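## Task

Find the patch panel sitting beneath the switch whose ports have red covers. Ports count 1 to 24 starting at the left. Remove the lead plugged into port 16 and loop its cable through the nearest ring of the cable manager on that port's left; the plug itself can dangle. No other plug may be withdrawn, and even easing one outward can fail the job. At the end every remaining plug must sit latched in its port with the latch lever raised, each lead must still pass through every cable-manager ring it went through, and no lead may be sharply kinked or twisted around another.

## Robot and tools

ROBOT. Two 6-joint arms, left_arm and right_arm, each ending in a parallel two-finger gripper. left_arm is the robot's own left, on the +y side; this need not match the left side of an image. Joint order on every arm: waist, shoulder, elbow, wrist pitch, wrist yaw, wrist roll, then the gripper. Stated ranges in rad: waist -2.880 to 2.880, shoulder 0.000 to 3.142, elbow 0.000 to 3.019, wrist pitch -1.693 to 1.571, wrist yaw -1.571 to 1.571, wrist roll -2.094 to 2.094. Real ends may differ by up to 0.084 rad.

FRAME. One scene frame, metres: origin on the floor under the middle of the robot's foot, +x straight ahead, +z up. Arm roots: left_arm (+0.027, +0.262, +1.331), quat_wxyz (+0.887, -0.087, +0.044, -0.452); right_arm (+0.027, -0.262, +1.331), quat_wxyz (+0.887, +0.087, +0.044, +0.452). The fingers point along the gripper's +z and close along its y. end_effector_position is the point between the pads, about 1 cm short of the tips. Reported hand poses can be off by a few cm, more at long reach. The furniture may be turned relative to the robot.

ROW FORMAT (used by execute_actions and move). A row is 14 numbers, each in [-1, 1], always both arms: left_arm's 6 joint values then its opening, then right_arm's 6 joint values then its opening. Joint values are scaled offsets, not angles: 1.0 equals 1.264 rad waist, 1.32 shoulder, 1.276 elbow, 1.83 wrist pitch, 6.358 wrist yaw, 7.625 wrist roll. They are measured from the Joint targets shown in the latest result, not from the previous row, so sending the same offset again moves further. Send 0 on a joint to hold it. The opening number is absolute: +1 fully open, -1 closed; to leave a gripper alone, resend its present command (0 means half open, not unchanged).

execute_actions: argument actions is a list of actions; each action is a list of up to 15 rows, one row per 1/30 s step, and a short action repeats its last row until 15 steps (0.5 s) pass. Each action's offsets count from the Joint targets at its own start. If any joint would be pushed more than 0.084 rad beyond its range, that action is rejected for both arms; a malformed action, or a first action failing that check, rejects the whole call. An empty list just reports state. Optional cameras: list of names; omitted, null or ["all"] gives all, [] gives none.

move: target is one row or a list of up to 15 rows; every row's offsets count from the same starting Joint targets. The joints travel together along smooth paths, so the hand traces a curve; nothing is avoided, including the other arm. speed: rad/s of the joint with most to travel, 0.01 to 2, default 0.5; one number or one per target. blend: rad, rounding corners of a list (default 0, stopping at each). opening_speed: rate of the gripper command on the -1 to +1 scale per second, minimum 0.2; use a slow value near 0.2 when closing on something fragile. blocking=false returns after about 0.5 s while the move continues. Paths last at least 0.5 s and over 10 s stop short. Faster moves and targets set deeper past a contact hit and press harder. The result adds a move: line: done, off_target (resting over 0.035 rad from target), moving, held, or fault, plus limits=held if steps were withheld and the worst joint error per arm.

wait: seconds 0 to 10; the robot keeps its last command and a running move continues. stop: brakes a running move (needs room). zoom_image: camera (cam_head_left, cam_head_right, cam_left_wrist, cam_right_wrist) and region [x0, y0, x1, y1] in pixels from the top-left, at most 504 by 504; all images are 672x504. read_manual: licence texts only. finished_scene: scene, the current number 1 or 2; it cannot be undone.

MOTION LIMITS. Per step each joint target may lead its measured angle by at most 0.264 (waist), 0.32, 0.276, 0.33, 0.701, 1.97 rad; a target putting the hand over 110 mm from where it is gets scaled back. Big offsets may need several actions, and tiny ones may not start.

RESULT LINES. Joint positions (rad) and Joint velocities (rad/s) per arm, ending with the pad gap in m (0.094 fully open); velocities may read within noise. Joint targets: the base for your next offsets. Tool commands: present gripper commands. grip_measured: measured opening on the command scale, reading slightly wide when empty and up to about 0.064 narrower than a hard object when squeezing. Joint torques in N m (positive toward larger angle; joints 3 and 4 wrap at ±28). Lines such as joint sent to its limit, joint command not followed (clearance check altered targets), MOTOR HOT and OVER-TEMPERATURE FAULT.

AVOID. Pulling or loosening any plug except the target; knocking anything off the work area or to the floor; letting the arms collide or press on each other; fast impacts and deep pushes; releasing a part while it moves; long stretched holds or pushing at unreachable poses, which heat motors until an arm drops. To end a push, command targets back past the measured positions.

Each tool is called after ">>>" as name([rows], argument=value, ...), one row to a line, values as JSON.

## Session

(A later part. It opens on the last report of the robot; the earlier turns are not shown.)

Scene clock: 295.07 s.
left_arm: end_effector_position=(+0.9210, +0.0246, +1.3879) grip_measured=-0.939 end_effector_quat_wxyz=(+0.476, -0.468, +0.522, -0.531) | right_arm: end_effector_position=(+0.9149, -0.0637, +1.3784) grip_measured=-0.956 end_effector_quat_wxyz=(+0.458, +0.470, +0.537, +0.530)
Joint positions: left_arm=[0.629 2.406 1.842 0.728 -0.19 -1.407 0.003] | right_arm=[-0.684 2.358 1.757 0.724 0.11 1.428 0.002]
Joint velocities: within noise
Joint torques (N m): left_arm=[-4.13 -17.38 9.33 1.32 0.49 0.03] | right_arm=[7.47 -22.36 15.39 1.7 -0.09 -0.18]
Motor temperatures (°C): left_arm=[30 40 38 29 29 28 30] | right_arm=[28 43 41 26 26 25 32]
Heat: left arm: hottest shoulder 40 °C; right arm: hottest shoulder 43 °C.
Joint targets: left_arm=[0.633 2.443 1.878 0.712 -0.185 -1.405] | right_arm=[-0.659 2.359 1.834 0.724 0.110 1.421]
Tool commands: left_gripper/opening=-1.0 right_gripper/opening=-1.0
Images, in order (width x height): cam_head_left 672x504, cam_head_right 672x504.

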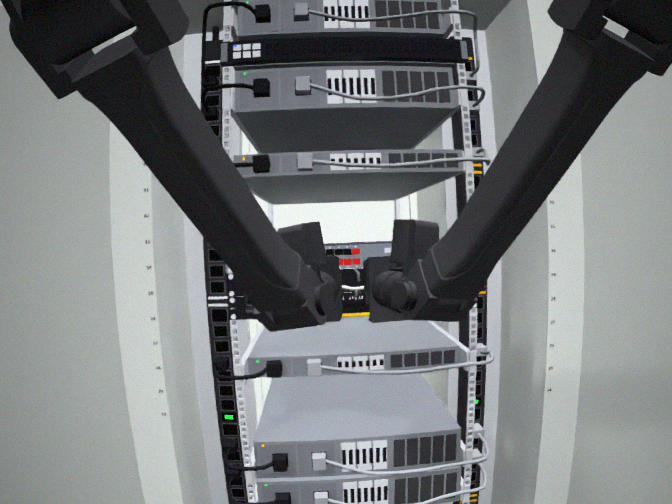

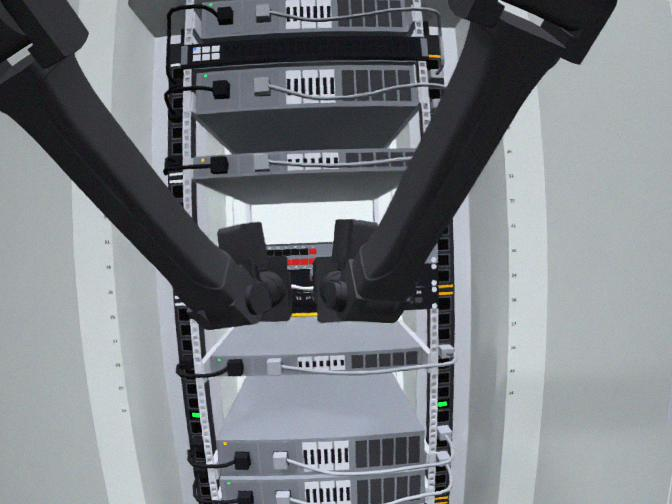

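>>> move(target=[-0.0174,-0.0561,-0.0784,0.0399,-0.0008,0,-1,-0.0087,-0.0595,-0.1191,0.0306,0,0,-1], speed=0.1, cameras=["cam_head_left","cam_left_wrist","cam_right_wrist"])

>>> zoom_image(camera="cam_head_left", region=[335, 265, 375, 295])

>>> zoom_image(camera="cam_left_wrist", region=[240, 60, 440, 210])

Scene clock: 300.33 s.
left_arm: end_effector_position=(+0.9085, +0.0210, +1.3892) grip_measured=-0.939 end_effector_quat_wxyz=(+0.475, -0.465, +0.522, -0.534) | right_arm: end_effector_position=(+0.8968, -0.0677, +1.3741) grip_measured=-0.956 end_effector_quat_wxyz=(+0.455, +0.472, +0.541, +0.527)
Joint positions: left_arm=[0.621 2.384 1.79 0.762 -0.19 -1.407 0.003] | right_arm=[-0.684 2.323 1.675 0.758 0.11 1.428 0.002]
Joint velocities: within noise
Joint torques (N m): left_arm=[-5.01 -21.13 5.97 2.8 0.25 0.04] | right_arm=[5.95 -25.41 8.95 2.67 -0.08 -0.2]
Motor temperatures (°C): left_arm=[30 40 38 29 29 28 30] | right_arm=[28 43 42 26 26 25 32]
Heat: left arm: hottest shoulder 40 °C; right arm: hottest shoulder 43 °C.
Joint targets: left_arm=[0.611 2.369 1.778 0.785 -0.190 -1.405] | right_arm=[-0.670 2.281 1.682 0.780 0.110 1.421]
move: off_target (right_arm); right_arm: the shoulder is farthest, 0.043 rad from its target
Images, in order (width x height): cam_head_left 672x504, cam_left_wrist 672x504, cam_right_wrist 672x504.

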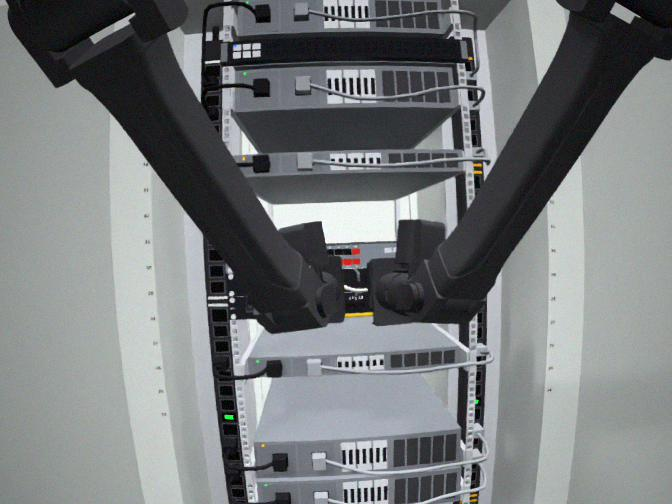

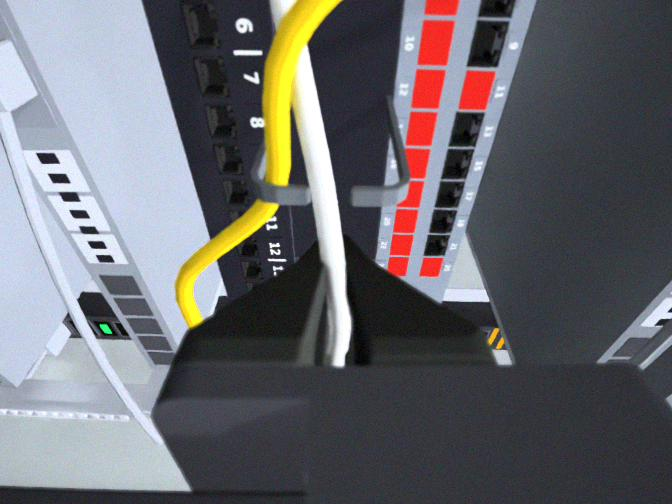

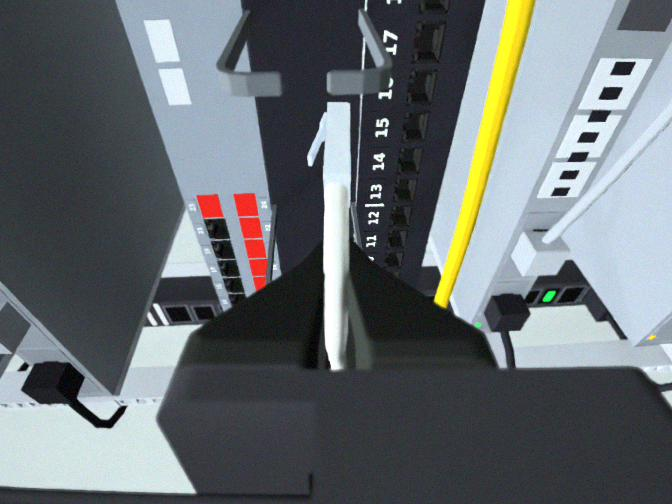

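Scaled by 12.600 from the camera's 672x504 image, which has a finer 960x720 frame.

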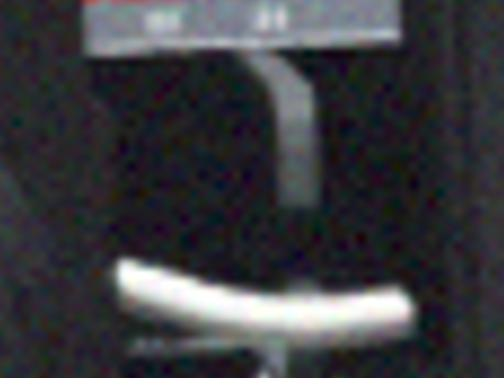

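Scaled by 2.520 from the camera's 672x504 image, which has a finer 960x720 frame.

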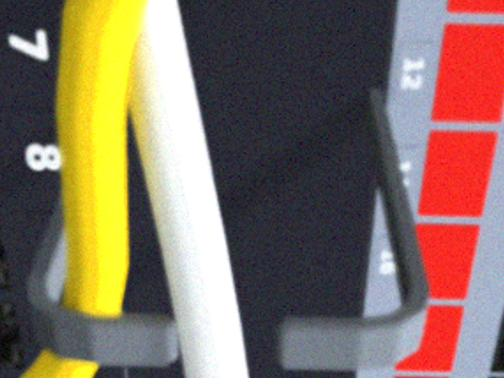

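>>> move(target=[0,-0.003,0,0,0,0,-1,0,-0.011,0,0,0,0,-1], speed=0.1, cameras=["cam_head_left","cam_left_wrist","cam_right_wrist"])

>>> zoom_image(camera="cam_head_left", region=[335, 265, 375, 295])

>>> zoom_image(camera="cam_left_wrist", region=[240, 60, 440, 210])

Scene clock: 301.73 s.
left_arm: end_effector_position=(+0.9087, +0.0204, +1.3952) grip_measured=-0.939 end_effector_quat_wxyz=(+0.476, -0.464, +0.520, -0.536) | right_arm: end_effector_position=(+0.8973, -0.0688, +1.3824) grip_measured=-0.956 end_effector_quat_wxyz=(+0.457, +0.470, +0.538, +0.530)
Joint positions: left_arm=[0.62 2.377 1.789 0.762 -0.19 -1.407 0.003] | right_arm=[-0.684 2.312 1.673 0.758 0.11 1.428 0.002]
Joint velocities: within noise
Joint torques (N m): left_arm=[-5.01 -21.25 6.08 2.86 0.31 0.02] | right_arm=[6.07 -25.88 9.2 2.66 -0.08 -0.21]
Motor temperatures (°C): left_arm=[30 39 38 29 29 28 30] | right_arm=[28 43 42 26 26 25 32]
Heat: left arm: hottest shoulder 39 °C; right arm: hottest shoulder 43 °C.
Joint targets: left_arm=[0.611 2.365 1.778 0.785 -0.190 -1.405] | right_arm=[-0.670 2.266 1.682 0.780 0.110 1.421]
move: off_target (right_arm); right_arm: the shoulder is farthest, 0.046 rad from its target
Images, in order (width x height): cam_head_left 672x504, cam_left_wrist 672x504, cam_right_wrist 672x504.

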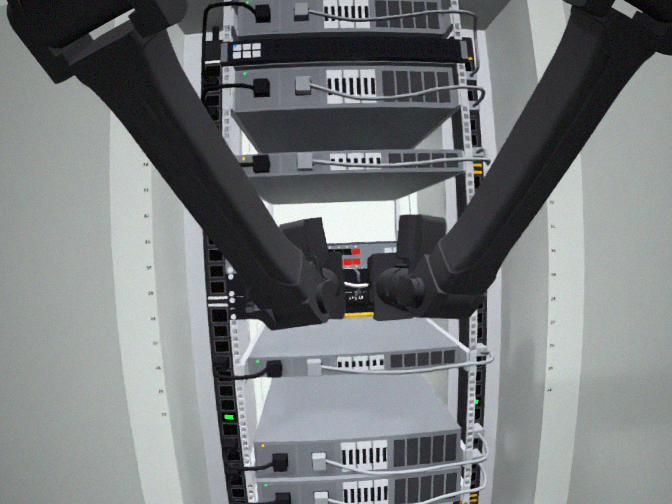

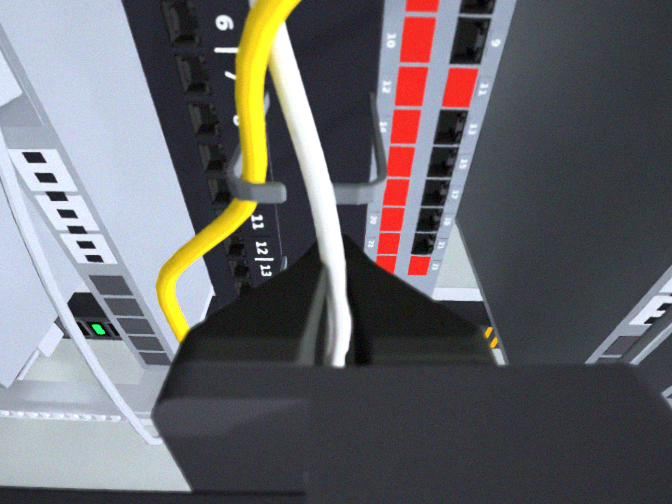

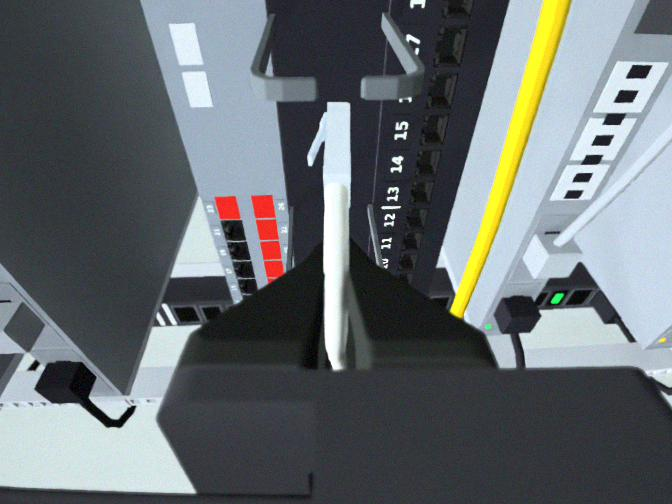

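Scaled by 12.600 from the camera's 672x504 image, which has a finer 960x720 frame.

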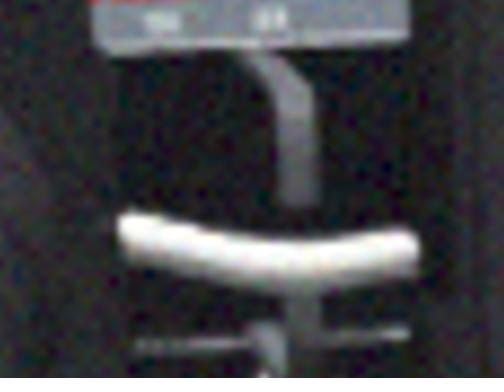

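Scaled by 2.520 from the camera's 672x504 image, which has a finer 960x720 frame.

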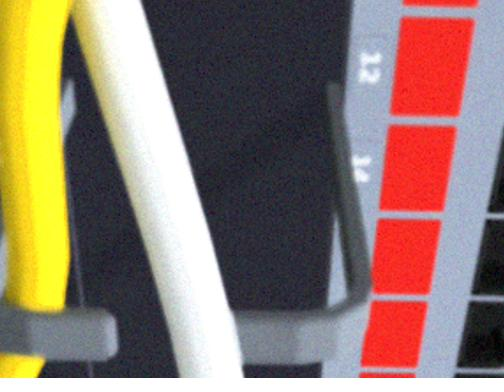

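>>> move(target=[0,0,-0.0055,0,0,0,-1,0,-0.005,0,0,0,0,-1], speed=0.1, cameras=["cam_head_left","cam_left_wrist","cam_right_wrist"])

>>> zoom_image(camera="cam_head_left", region=[335, 265, 375, 295])

>>> zoom_image(camera="cam_left_wrist", region=[240, 60, 440, 210])

Scene clock: 302.87 s.
left_arm: end_effector_position=(+0.9076, +0.0203, +1.3941) grip_measured=-0.939 end_effector_quat_wxyz=(+0.475, -0.464, +0.521, -0.536) | right_arm: end_effector_position=(+0.8971, -0.0691, +1.3836) grip_measured=-0.956 end_effector_quat_wxyz=(+0.457, +0.470, +0.538, +0.530)
Joint positions: left_arm=[0.619 2.376 1.785 0.764 -0.19 -1.407 0.003] | right_arm=[-0.684 2.31 1.671 0.758 0.11 1.428 0.002]
Joint velocities: within noise
Joint torques (N m): left_arm=[-5.01 -21.19 5.57 2.82 0.31 -0.01] | right_arm=[6.12 -26.17 9.35 2.63 -0.09 -0.21]
Motor temperatures (°C): left_arm=[30 40 38 29 29 28 30] | right_arm=[28 43 42 26 26 25 32]
Heat: left arm: hottest shoulder 40 °C; right arm: hottest shoulder 43 °C.
Joint targets: left_arm=[0.611 2.365 1.770 0.785 -0.190 -1.405] | right_arm=[-0.670 2.260 1.682 0.780 0.110 1.421]
move: off_target (right_arm); right_arm: the shoulder is farthest, 0.050 rad from its target
Images, in order (width x height): cam_head_left 672x504, cam_left_wrist 672x504, cam_right_wrist 672x504.

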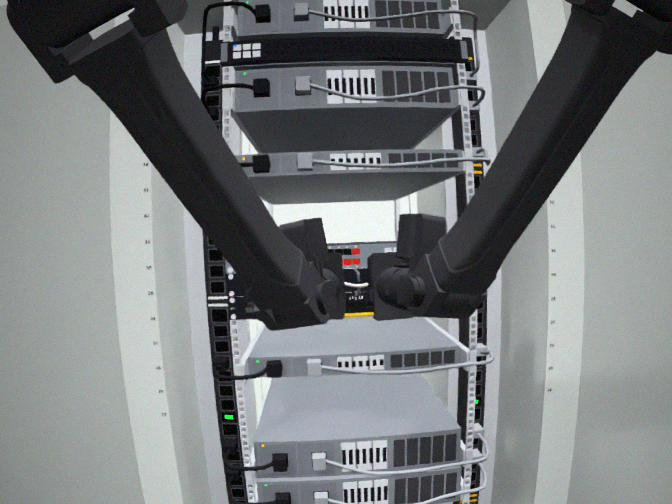

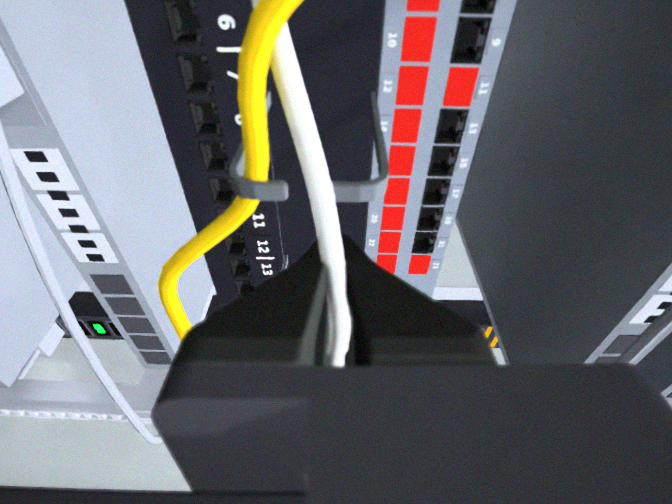

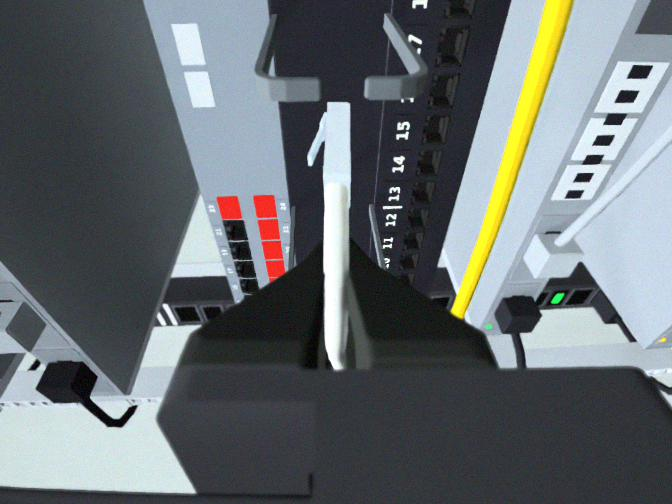

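Scaled by 12.600 from the camera's 672x504 image, which has a finer 960x720 frame.

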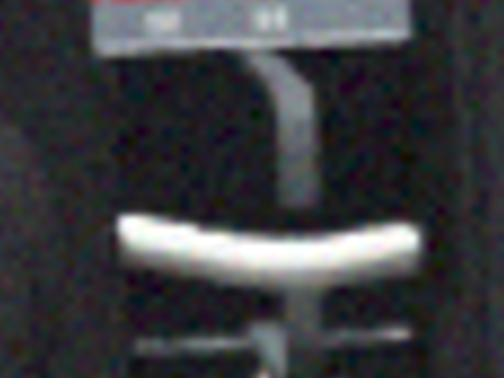

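Scaled by 2.520 from the camera's 672x504 image, which has a finer 960x720 frame.

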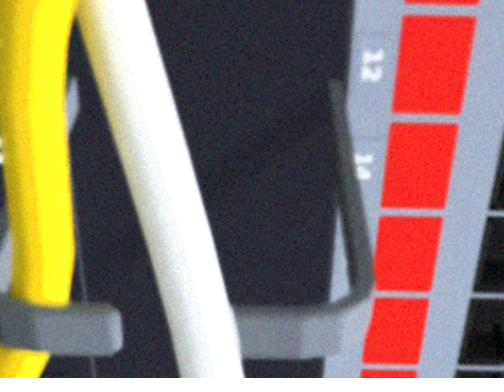

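>>> move(target=[0,0,-0.0055,0,0,0,-1,0,-0.0055,0,0,0,0,-1], speed=0.1, cameras=["cam_head_left","cam_left_wrist"])

>>> zoom_image(camera="cam_head_left", region=[335, 265, 375, 295])

>>> zoom_image(camera="cam_left_wrist", region=[240, 60, 440, 210])

Scene clock: 303.90 s.
left_arm: end_effector_position=(+0.9066, +0.0203, +1.3945) grip_measured=-0.939 end_effector_quat_wxyz=(+0.475, -0.464, +0.521, -0.536) | right_arm: end_effector_position=(+0.8971, -0.0695, +1.3864) grip_measured=-0.956 end_effector_quat_wxyz=(+0.458, +0.470, +0.537, +0.530)
Joint positions: left_arm=[0.619 2.373 1.78 0.764 -0.19 -1.407 0.003] | right_arm=[-0.684 2.305 1.67 0.758 0.11 1.428 0.002]
Joint velocities: within noise
Joint torques (N m): left_arm=[-5.36 -20.31 5.63 2.77 0.2 0.02] | right_arm=[6.12 -25.99 9.55 2.7 -0.08 -0.22]
Motor temperatures (°C): left_arm=[30 40 37 29 29 28 30] | right_arm=[28 43 42 26 26 25 32]
Heat: left arm: hottest shoulder 40 °C; right arm: hottest shoulder 43 °C.
Joint targets: left_arm=[0.611 2.365 1.763 0.785 -0.190 -1.405] | right_arm=[-0.670 2.252 1.682 0.780 0.110 1.421]
move: off_target (right_arm); right_arm: the shoulder is farthest, 0.053 rad from its target
Images, in order (width x height): cam_head_left 672x504, cam_left_wrist 672x504.

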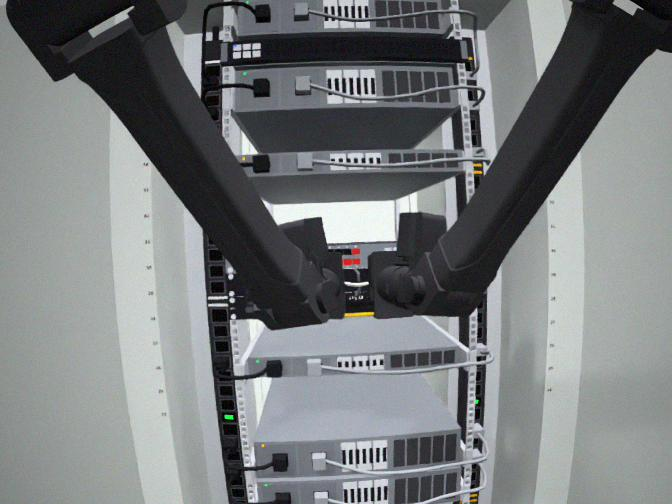

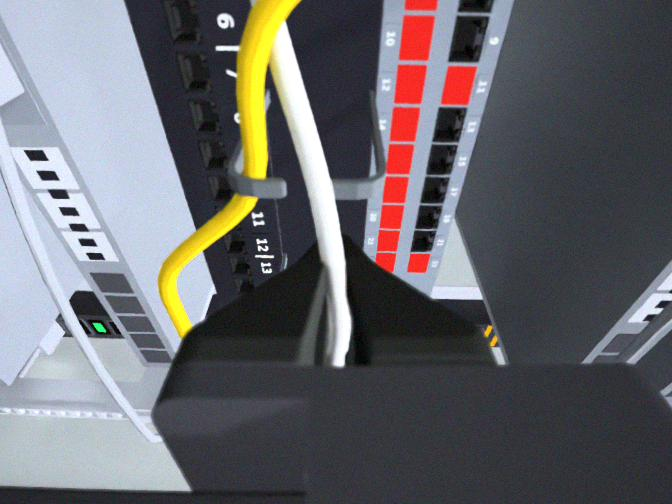

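Scaled by 12.600 from the camera's 672x504 image, which has a finer 960x720 frame.

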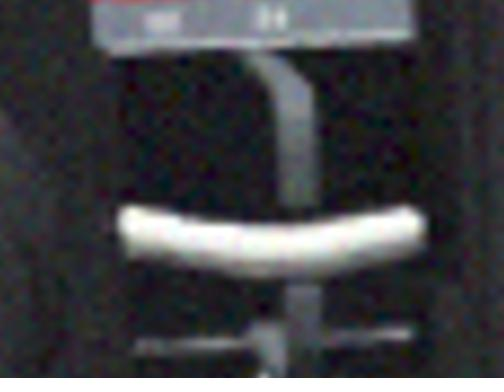

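Scaled by 2.520 from the camera's 672x504 image, which has a finer 960x720 frame.

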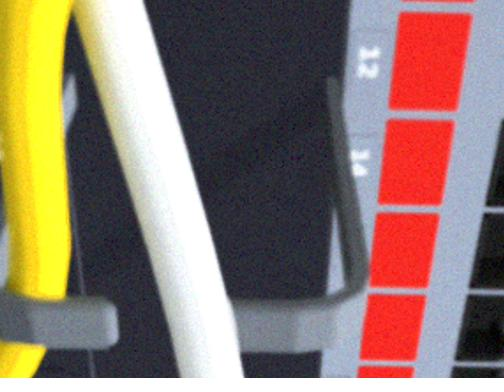

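>>> move(target=[0.0078,0.0342,0.0535,-0.0238,0,0,-1,0.0013,0.0433,0.072,-0.0183,0,0,-1], speed=0.08, cameras=["cam_head_left","cam_left_wrist","cam_right_wrist"])

>>> zoom_image(camera="cam_head_left", region=[335, 265, 375, 295])

>>> zoom_image(camera="cam_left_wrist", region=[240, 100, 440, 250])

Scene clock: 306.97 s.
left_arm: end_effector_position=(+0.9093, +0.0202, +1.3987) grip_measured=-0.939 end_effector_quat_wxyz=(+0.476, -0.464, +0.519, -0.537) | right_arm: end_effector_position=(+0.9031, -0.0687, +1.3908) grip_measured=-0.956 end_effector_quat_wxyz=(+0.459, +0.469, +0.536, +0.532)
Joint positions: left_arm=[0.619 2.373 1.791 0.758 -0.191 -1.407 0.003] | right_arm=[-0.684 2.311 1.694 0.745 0.11 1.427 0.002]
Joint velocities: within noise
Joint torques (N m): left_arm=[-4.54 -17.67 9.5 1.25 0.3 0.03] | right_arm=[6.36 -22.18 15.42 1.78 -0.1 -0.2]
Motor temperatures (°C): left_arm=[30 40 37 29 29 28 30] | right_arm=[28 43 42 26 26 25 32]
Heat: left arm: hottest shoulder 40 °C; right arm: hottest shoulder 43 °C.
Joint targets: left_arm=[0.621 2.410 1.832 0.741 -0.189 -1.405] | right_arm=[-0.668 2.309 1.774 0.747 0.110 1.420]
move: off_target (left_arm, right_arm); left_arm: the elbow is farthest, 0.040 rad from its target; right_arm: the elbow is farthest, 0.080 rad from its target
Images, in order (width x height): cam_head_left 672x504, cam_left_wrist 672x504, cam_right_wrist 672x504.

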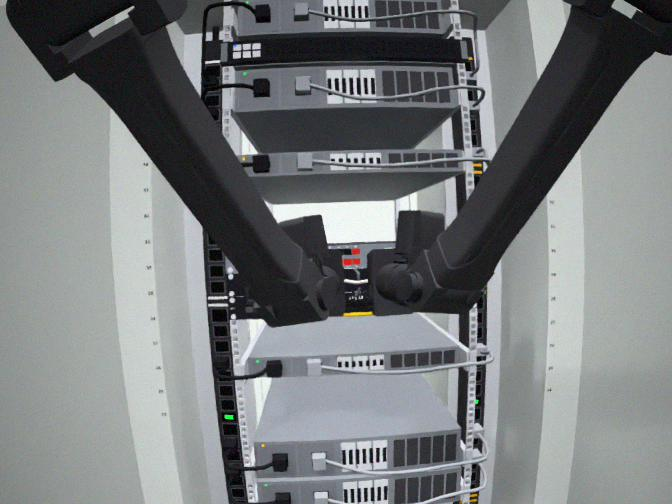

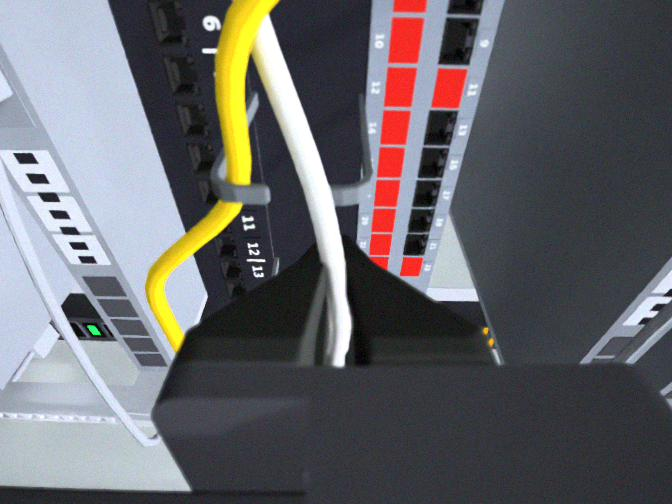

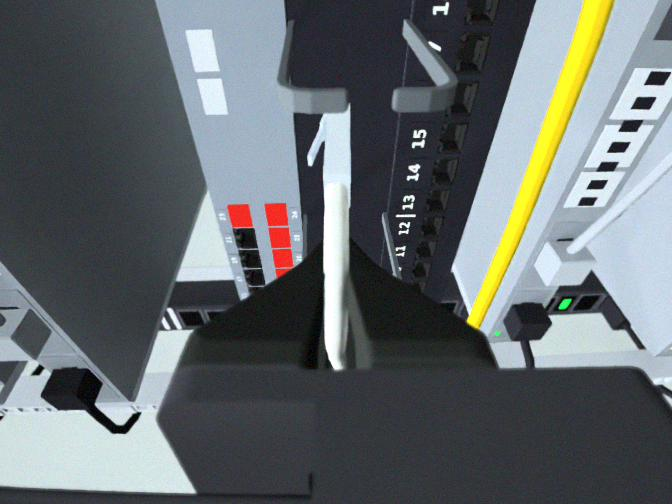

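Scaled by 12.600 from the camera's 672x504 image, which has a finer 960x720 frame.

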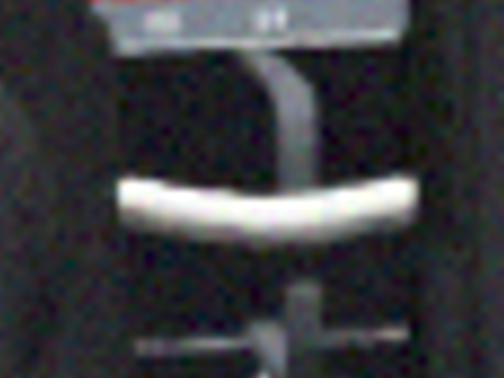

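Scaled by 2.520 from the camera's 672x504 image, which has a finer 960x720 frame.

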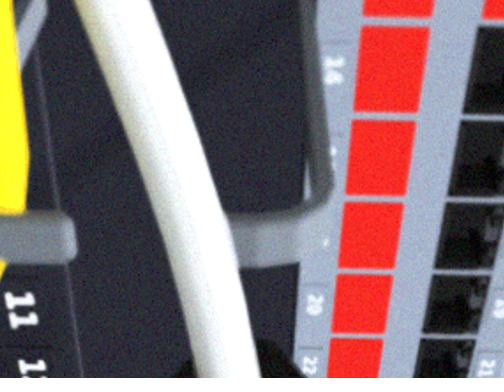

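>>> move(target=[0,0.0075,0,0,0,0,-1,0,0.0055,0,0,0,0,-1], speed=0.08, cameras=["cam_head_left","cam_left_wrist"])

>>> zoom_image(camera="cam_head_left", region=[335, 265, 375, 295])

>>> zoom_image(camera="cam_left_wrist", region=[240, 100, 440, 250])

Scene clock: 308.10 s.
left_arm: end_effector_position=(+0.9098, +0.0201, +1.3971) grip_measured=-0.939 end_effector_quat_wxyz=(+0.476, -0.465, +0.519, -0.536) | right_arm: end_effector_position=(+0.9031, -0.0682, +1.3881) grip_measured=-0.956 end_effector_quat_wxyz=(+0.459, +0.469, +0.537, +0.531)
Joint positions: left_arm=[0.619 2.377 1.794 0.758 -0.193 -1.407 0.003] | right_arm=[-0.684 2.316 1.696 0.745 0.11 1.427 0.002]
Joint velocities: within noise
Joint torques (N m): left_arm=[-4.25 -17.38 9.33 1.21 0.35 0.01] | right_arm=[6.3 -22.42 15.3 1.85 -0.11 -0.19]
Motor temperatures (°C): left_arm=[30 40 37 29 29 28 30] | right_arm=[28 43 42 26 26 25 32]
Heat: left arm: hottest shoulder 40 °C; right arm: hottest shoulder 43 °C.
Joint targets: left_arm=[0.621 2.420 1.832 0.741 -0.190 -1.405] | right_arm=[-0.668 2.317 1.774 0.747 0.110 1.420]
move: off_target (left_arm, right_arm); left_arm: the shoulder is farthest, 0.043 rad from its target; right_arm: the elbow is farthest, 0.078 rad from its target
Images, in order (width x height): cam_head_left 672x504, cam_left_wrist 672x504.

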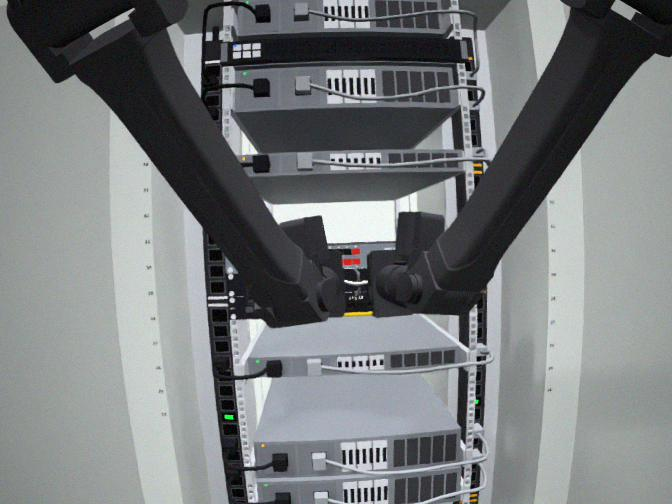

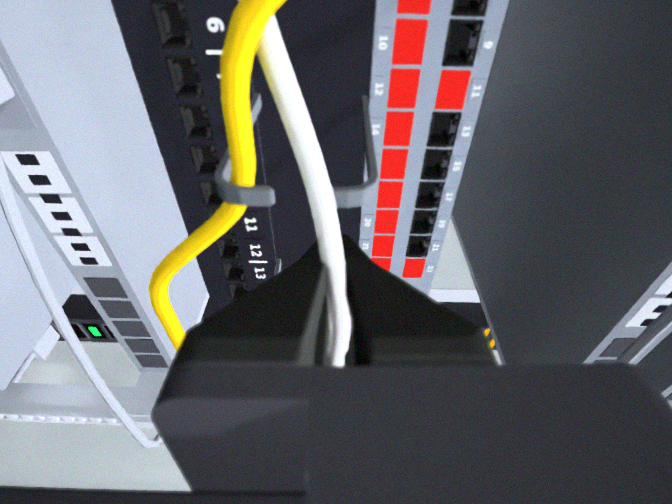

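Scaled by 12.600 from the camera's 672x504 image, which has a finer 960x720 frame.

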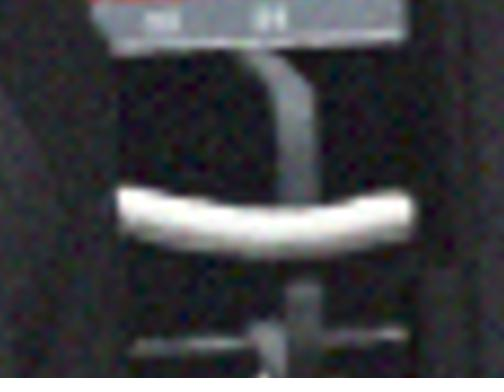

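Scaled by 2.520 from the camera's 672x504 image, which has a finer 960x720 frame.

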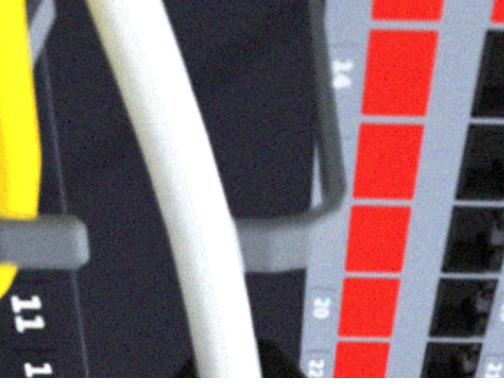

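>>> move(target=[0,0.0065,0,0,0,0,-1,0,0.002,0,0,0,0,-1], speed=0.08, cameras=["cam_head_left","cam_left_wrist"])

>>> zoom_image(camera="cam_head_left", region=[335, 265, 375, 295])

>>> zoom_image(camera="cam_left_wrist", region=[240, 100, 440, 250])

Scene clock: 309.27 s.
left_arm: end_effector_position=(+0.9103, +0.0204, +1.3892) grip_measured=-0.939 end_effector_quat_wxyz=(+0.476, -0.466, +0.521, -0.534) | right_arm: end_effector_position=(+0.9026, -0.0675, +1.3823) grip_measured=-0.956 end_effector_quat_wxyz=(+0.457, +0.470, +0.539, +0.529)
Joint positions: left_arm=[0.62 2.389 1.799 0.758 -0.194 -1.407 0.003] | right_arm=[-0.684 2.323 1.697 0.745 0.11 1.427 0.002]
Joint velocities: within noise
Joint torques (N m): left_arm=[-4.13 -17.08 9.14 1.43 0.42 0.06] | right_arm=[6.36 -22.24 15.12 1.83 -0.08 -0.18]
Motor temperatures (°C): left_arm=[30 40 37 29 29 28 30] | right_arm=[28 43 43 26 26 25 32]
Heat: left arm: hottest shoulder 40 °C; right arm: hottest shoulder 43 °C.
Joint targets: left_arm=[0.621 2.429 1.832 0.741 -0.190 -1.405] | right_arm=[-0.668 2.319 1.774 0.747 0.110 1.421]
move: off_target (left_arm, right_arm); left_arm: the shoulder is farthest, 0.040 rad from its target; right_arm: the elbow is farthest, 0.077 rad from its target
Images, in order (width x height): cam_head_left 672x504, cam_left_wrist 672x504.

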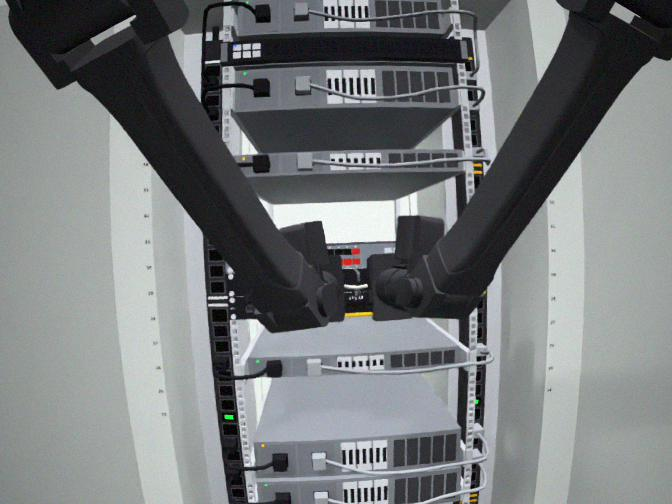

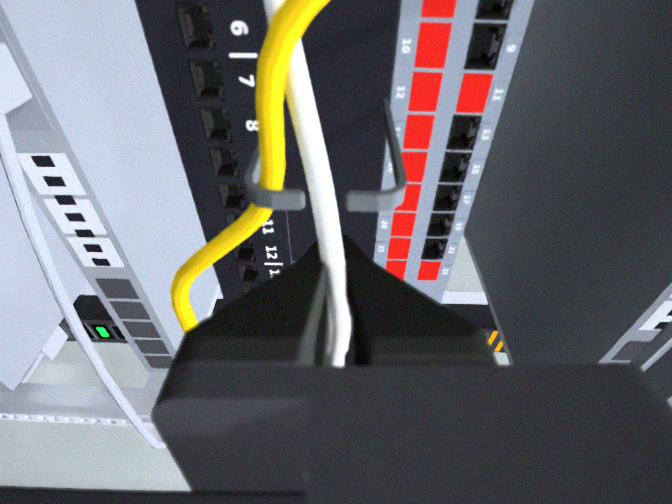

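Scaled by 12.600 from the camera's 672x504 image, which has a finer 960x720 frame.

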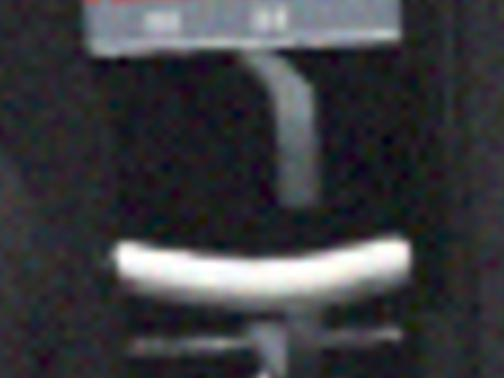

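Scaled by 2.520 from the camera's 672x504 image, which has a finer 960x720 frame.

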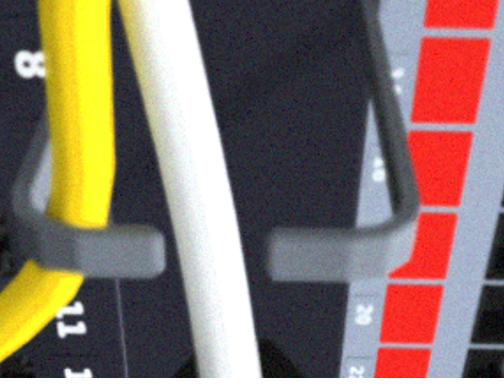

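>>> move(target=[0,0,0,0,0,0,-1,0,0,0.011,0,0,0,-1], speed=0.08, cameras=["cam_head_left","cam_left_wrist"])

>>> zoom_image(camera="cam_head_left", region=[335, 265, 375, 295])

>>> zoom_image(camera="cam_left_wrist", region=[240, 100, 440, 250])

Scene clock: 310.40 s.
left_arm: end_effector_position=(+0.9111, +0.0204, +1.3910) grip_measured=-0.939 end_effector_quat_wxyz=(+0.476, -0.466, +0.520, -0.535) | right_arm: end_effector_position=(+0.9052, -0.0675, +1.3870) grip_measured=-0.956 end_effector_quat_wxyz=(+0.459, +0.469, +0.536, +0.531)
Joint positions: left_arm=[0.62 2.389 1.803 0.758 -0.194 -1.407 0.003] | right_arm=[-0.684 2.323 1.706 0.744 0.11 1.426 0.002]
Joint velocities: within noise
Joint torques (N m): left_arm=[-4.07 -16.91 8.88 1.35 0.43 0.02] | right_arm=[6.24 -22.65 15.66 1.88 -0.09 -0.18]
Motor temperatures (°C): left_arm=[30 40 38 29 29 28 30] | right_arm=[28 43 43 26 26 25 32]
Heat: left arm: hottest shoulder 40 °C; right arm: hottest shoulder 43 °C.
Joint targets: left_arm=[0.621 2.429 1.832 0.741 -0.190 -1.405] | right_arm=[-0.668 2.319 1.788 0.747 0.110 1.421]
move: off_target (left_arm, right_arm); left_arm: the shoulder is farthest, 0.040 rad from its target; right_arm: the elbow is farthest, 0.082 rad from its target
Images, in order (width x height): cam_head_left 672x504, cam_left_wrist 672x504.

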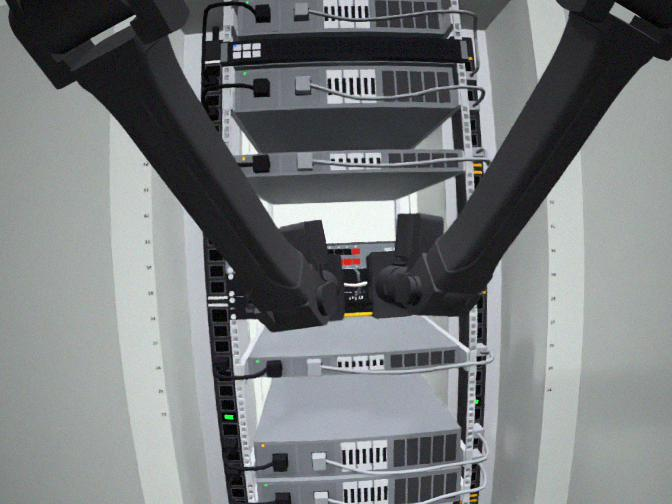

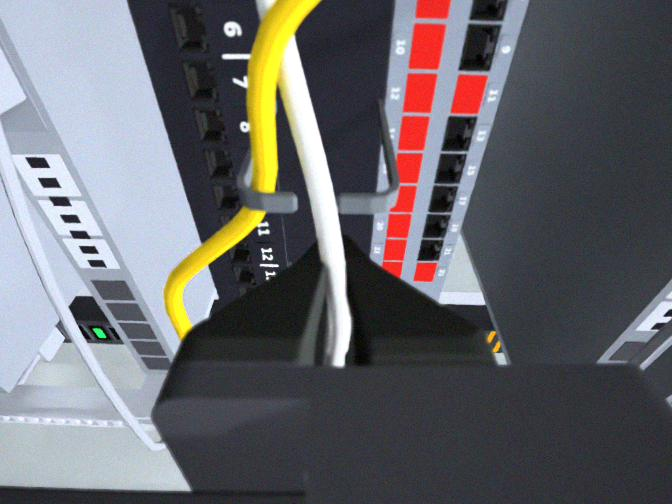

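Scaled by 12.600 from the camera's 672x504 image, which has a finer 960x720 frame.

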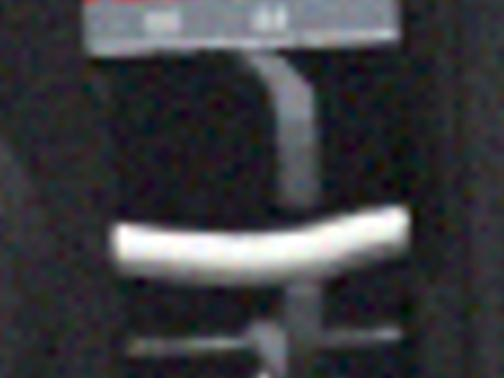

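Scaled by 2.520 from the camera's 672x504 image, which has a finer 960x720 frame.

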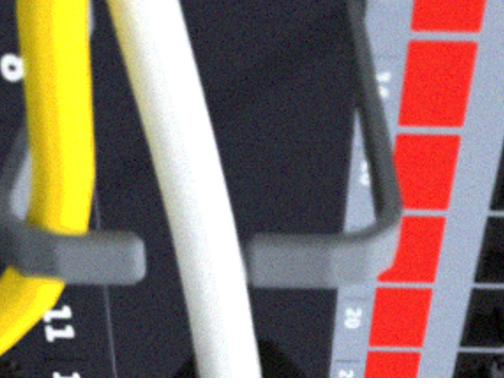

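>>> move(target=[0.0015,0.0156,0.0353,-0.0169,0.0005,0,-1,0,0.0148,0.0353,-0.0131,0,0,-1], speed=0.06, cameras=["cam_head_left","cam_left_wrist","cam_right_wrist"])

>>> zoom_image(camera="cam_head_left", region=[335, 265, 375, 295])

>>> zoom_image(camera="cam_left_wrist", region=[240, 100, 440, 250])

Scene clock: 311.90 s.
left_arm: end_effector_position=(+0.9210, +0.0218, +1.3918) grip_measured=-0.939 end_effector_quat_wxyz=(+0.477, -0.467, +0.520, -0.533) | right_arm: end_effector_position=(+0.9148, -0.0656, +1.3878) grip_measured=-0.956 end_effector_quat_wxyz=(+0.460, +0.469, +0.535, +0.531)
Joint positions: left_arm=[0.625 2.405 1.845 0.73 -0.194 -1.407 0.003] | right_arm=[-0.684 2.342 1.75 0.72 0.112 1.426 0.002]
Joint velocities: within noise
Joint torques (N m): left_arm=[-4.48 -17.67 9.14 1.11 0.61 0] | right_arm=[6.18 -22.48 15.92 1.92 -0.15 -0.16]
Motor temperatures (°C): left_arm=[30 40 38 29 29 28 31] | right_arm=[28 43 43 26 26 25 32]
Heat: left arm: hottest shoulder 40 °C; right arm: hottest shoulder 43 °C.
Joint targets: left_arm=[0.622 2.450 1.877 0.710 -0.186 -1.405] | right_arm=[-0.668 2.339 1.833 0.723 0.110 1.421]
move: off_target (left_arm, right_arm); left_arm: the shoulder is farthest, 0.044 rad from its target; right_arm: the elbow is farthest, 0.083 rad from its target
Images, in order (width x height): cam_head_left 672x504, cam_left_wrist 672x504, cam_right_wrist 672x504.

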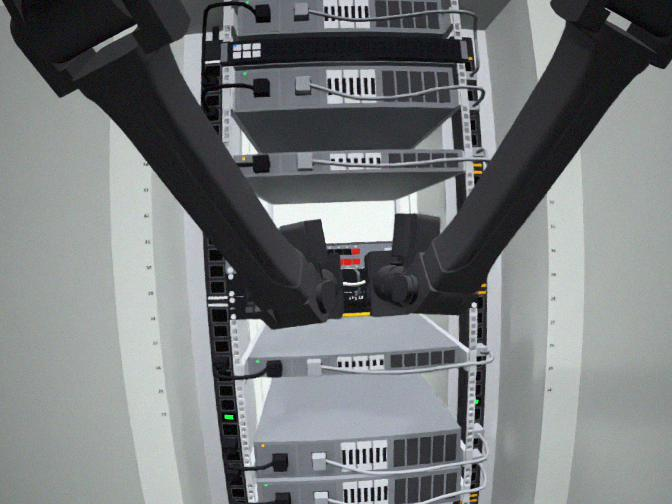

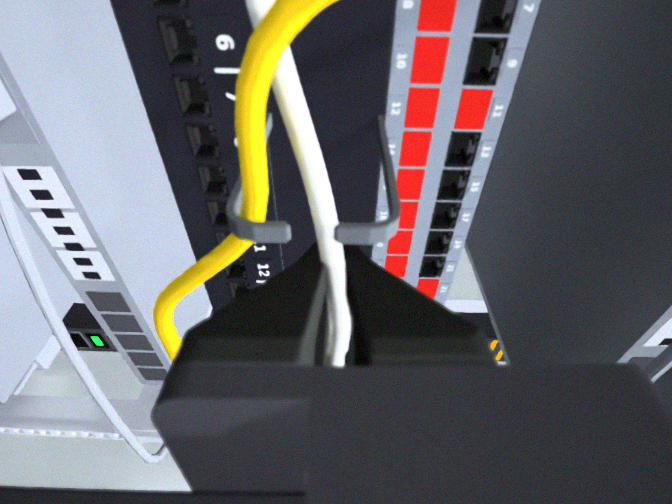

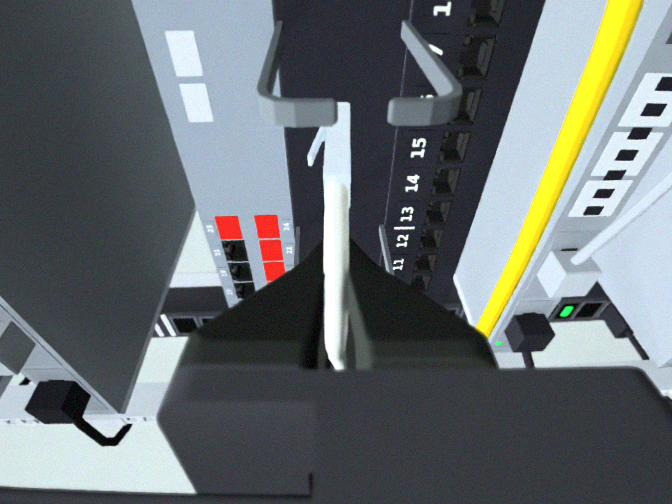

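Scaled by 12.600 from the camera's 672x504 image, which has a finer 960x720 frame.

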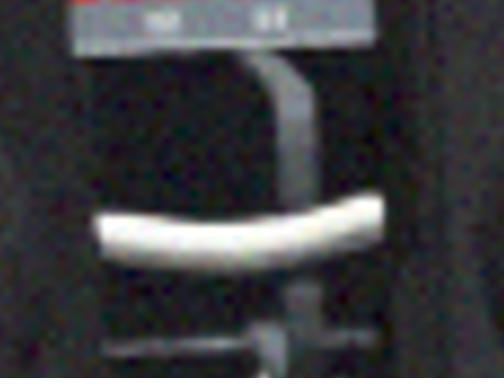

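Scaled by 2.520 from the camera's 672x504 image, which has a finer 960x720 frame.

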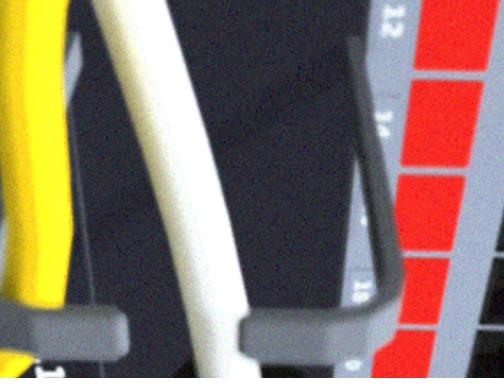

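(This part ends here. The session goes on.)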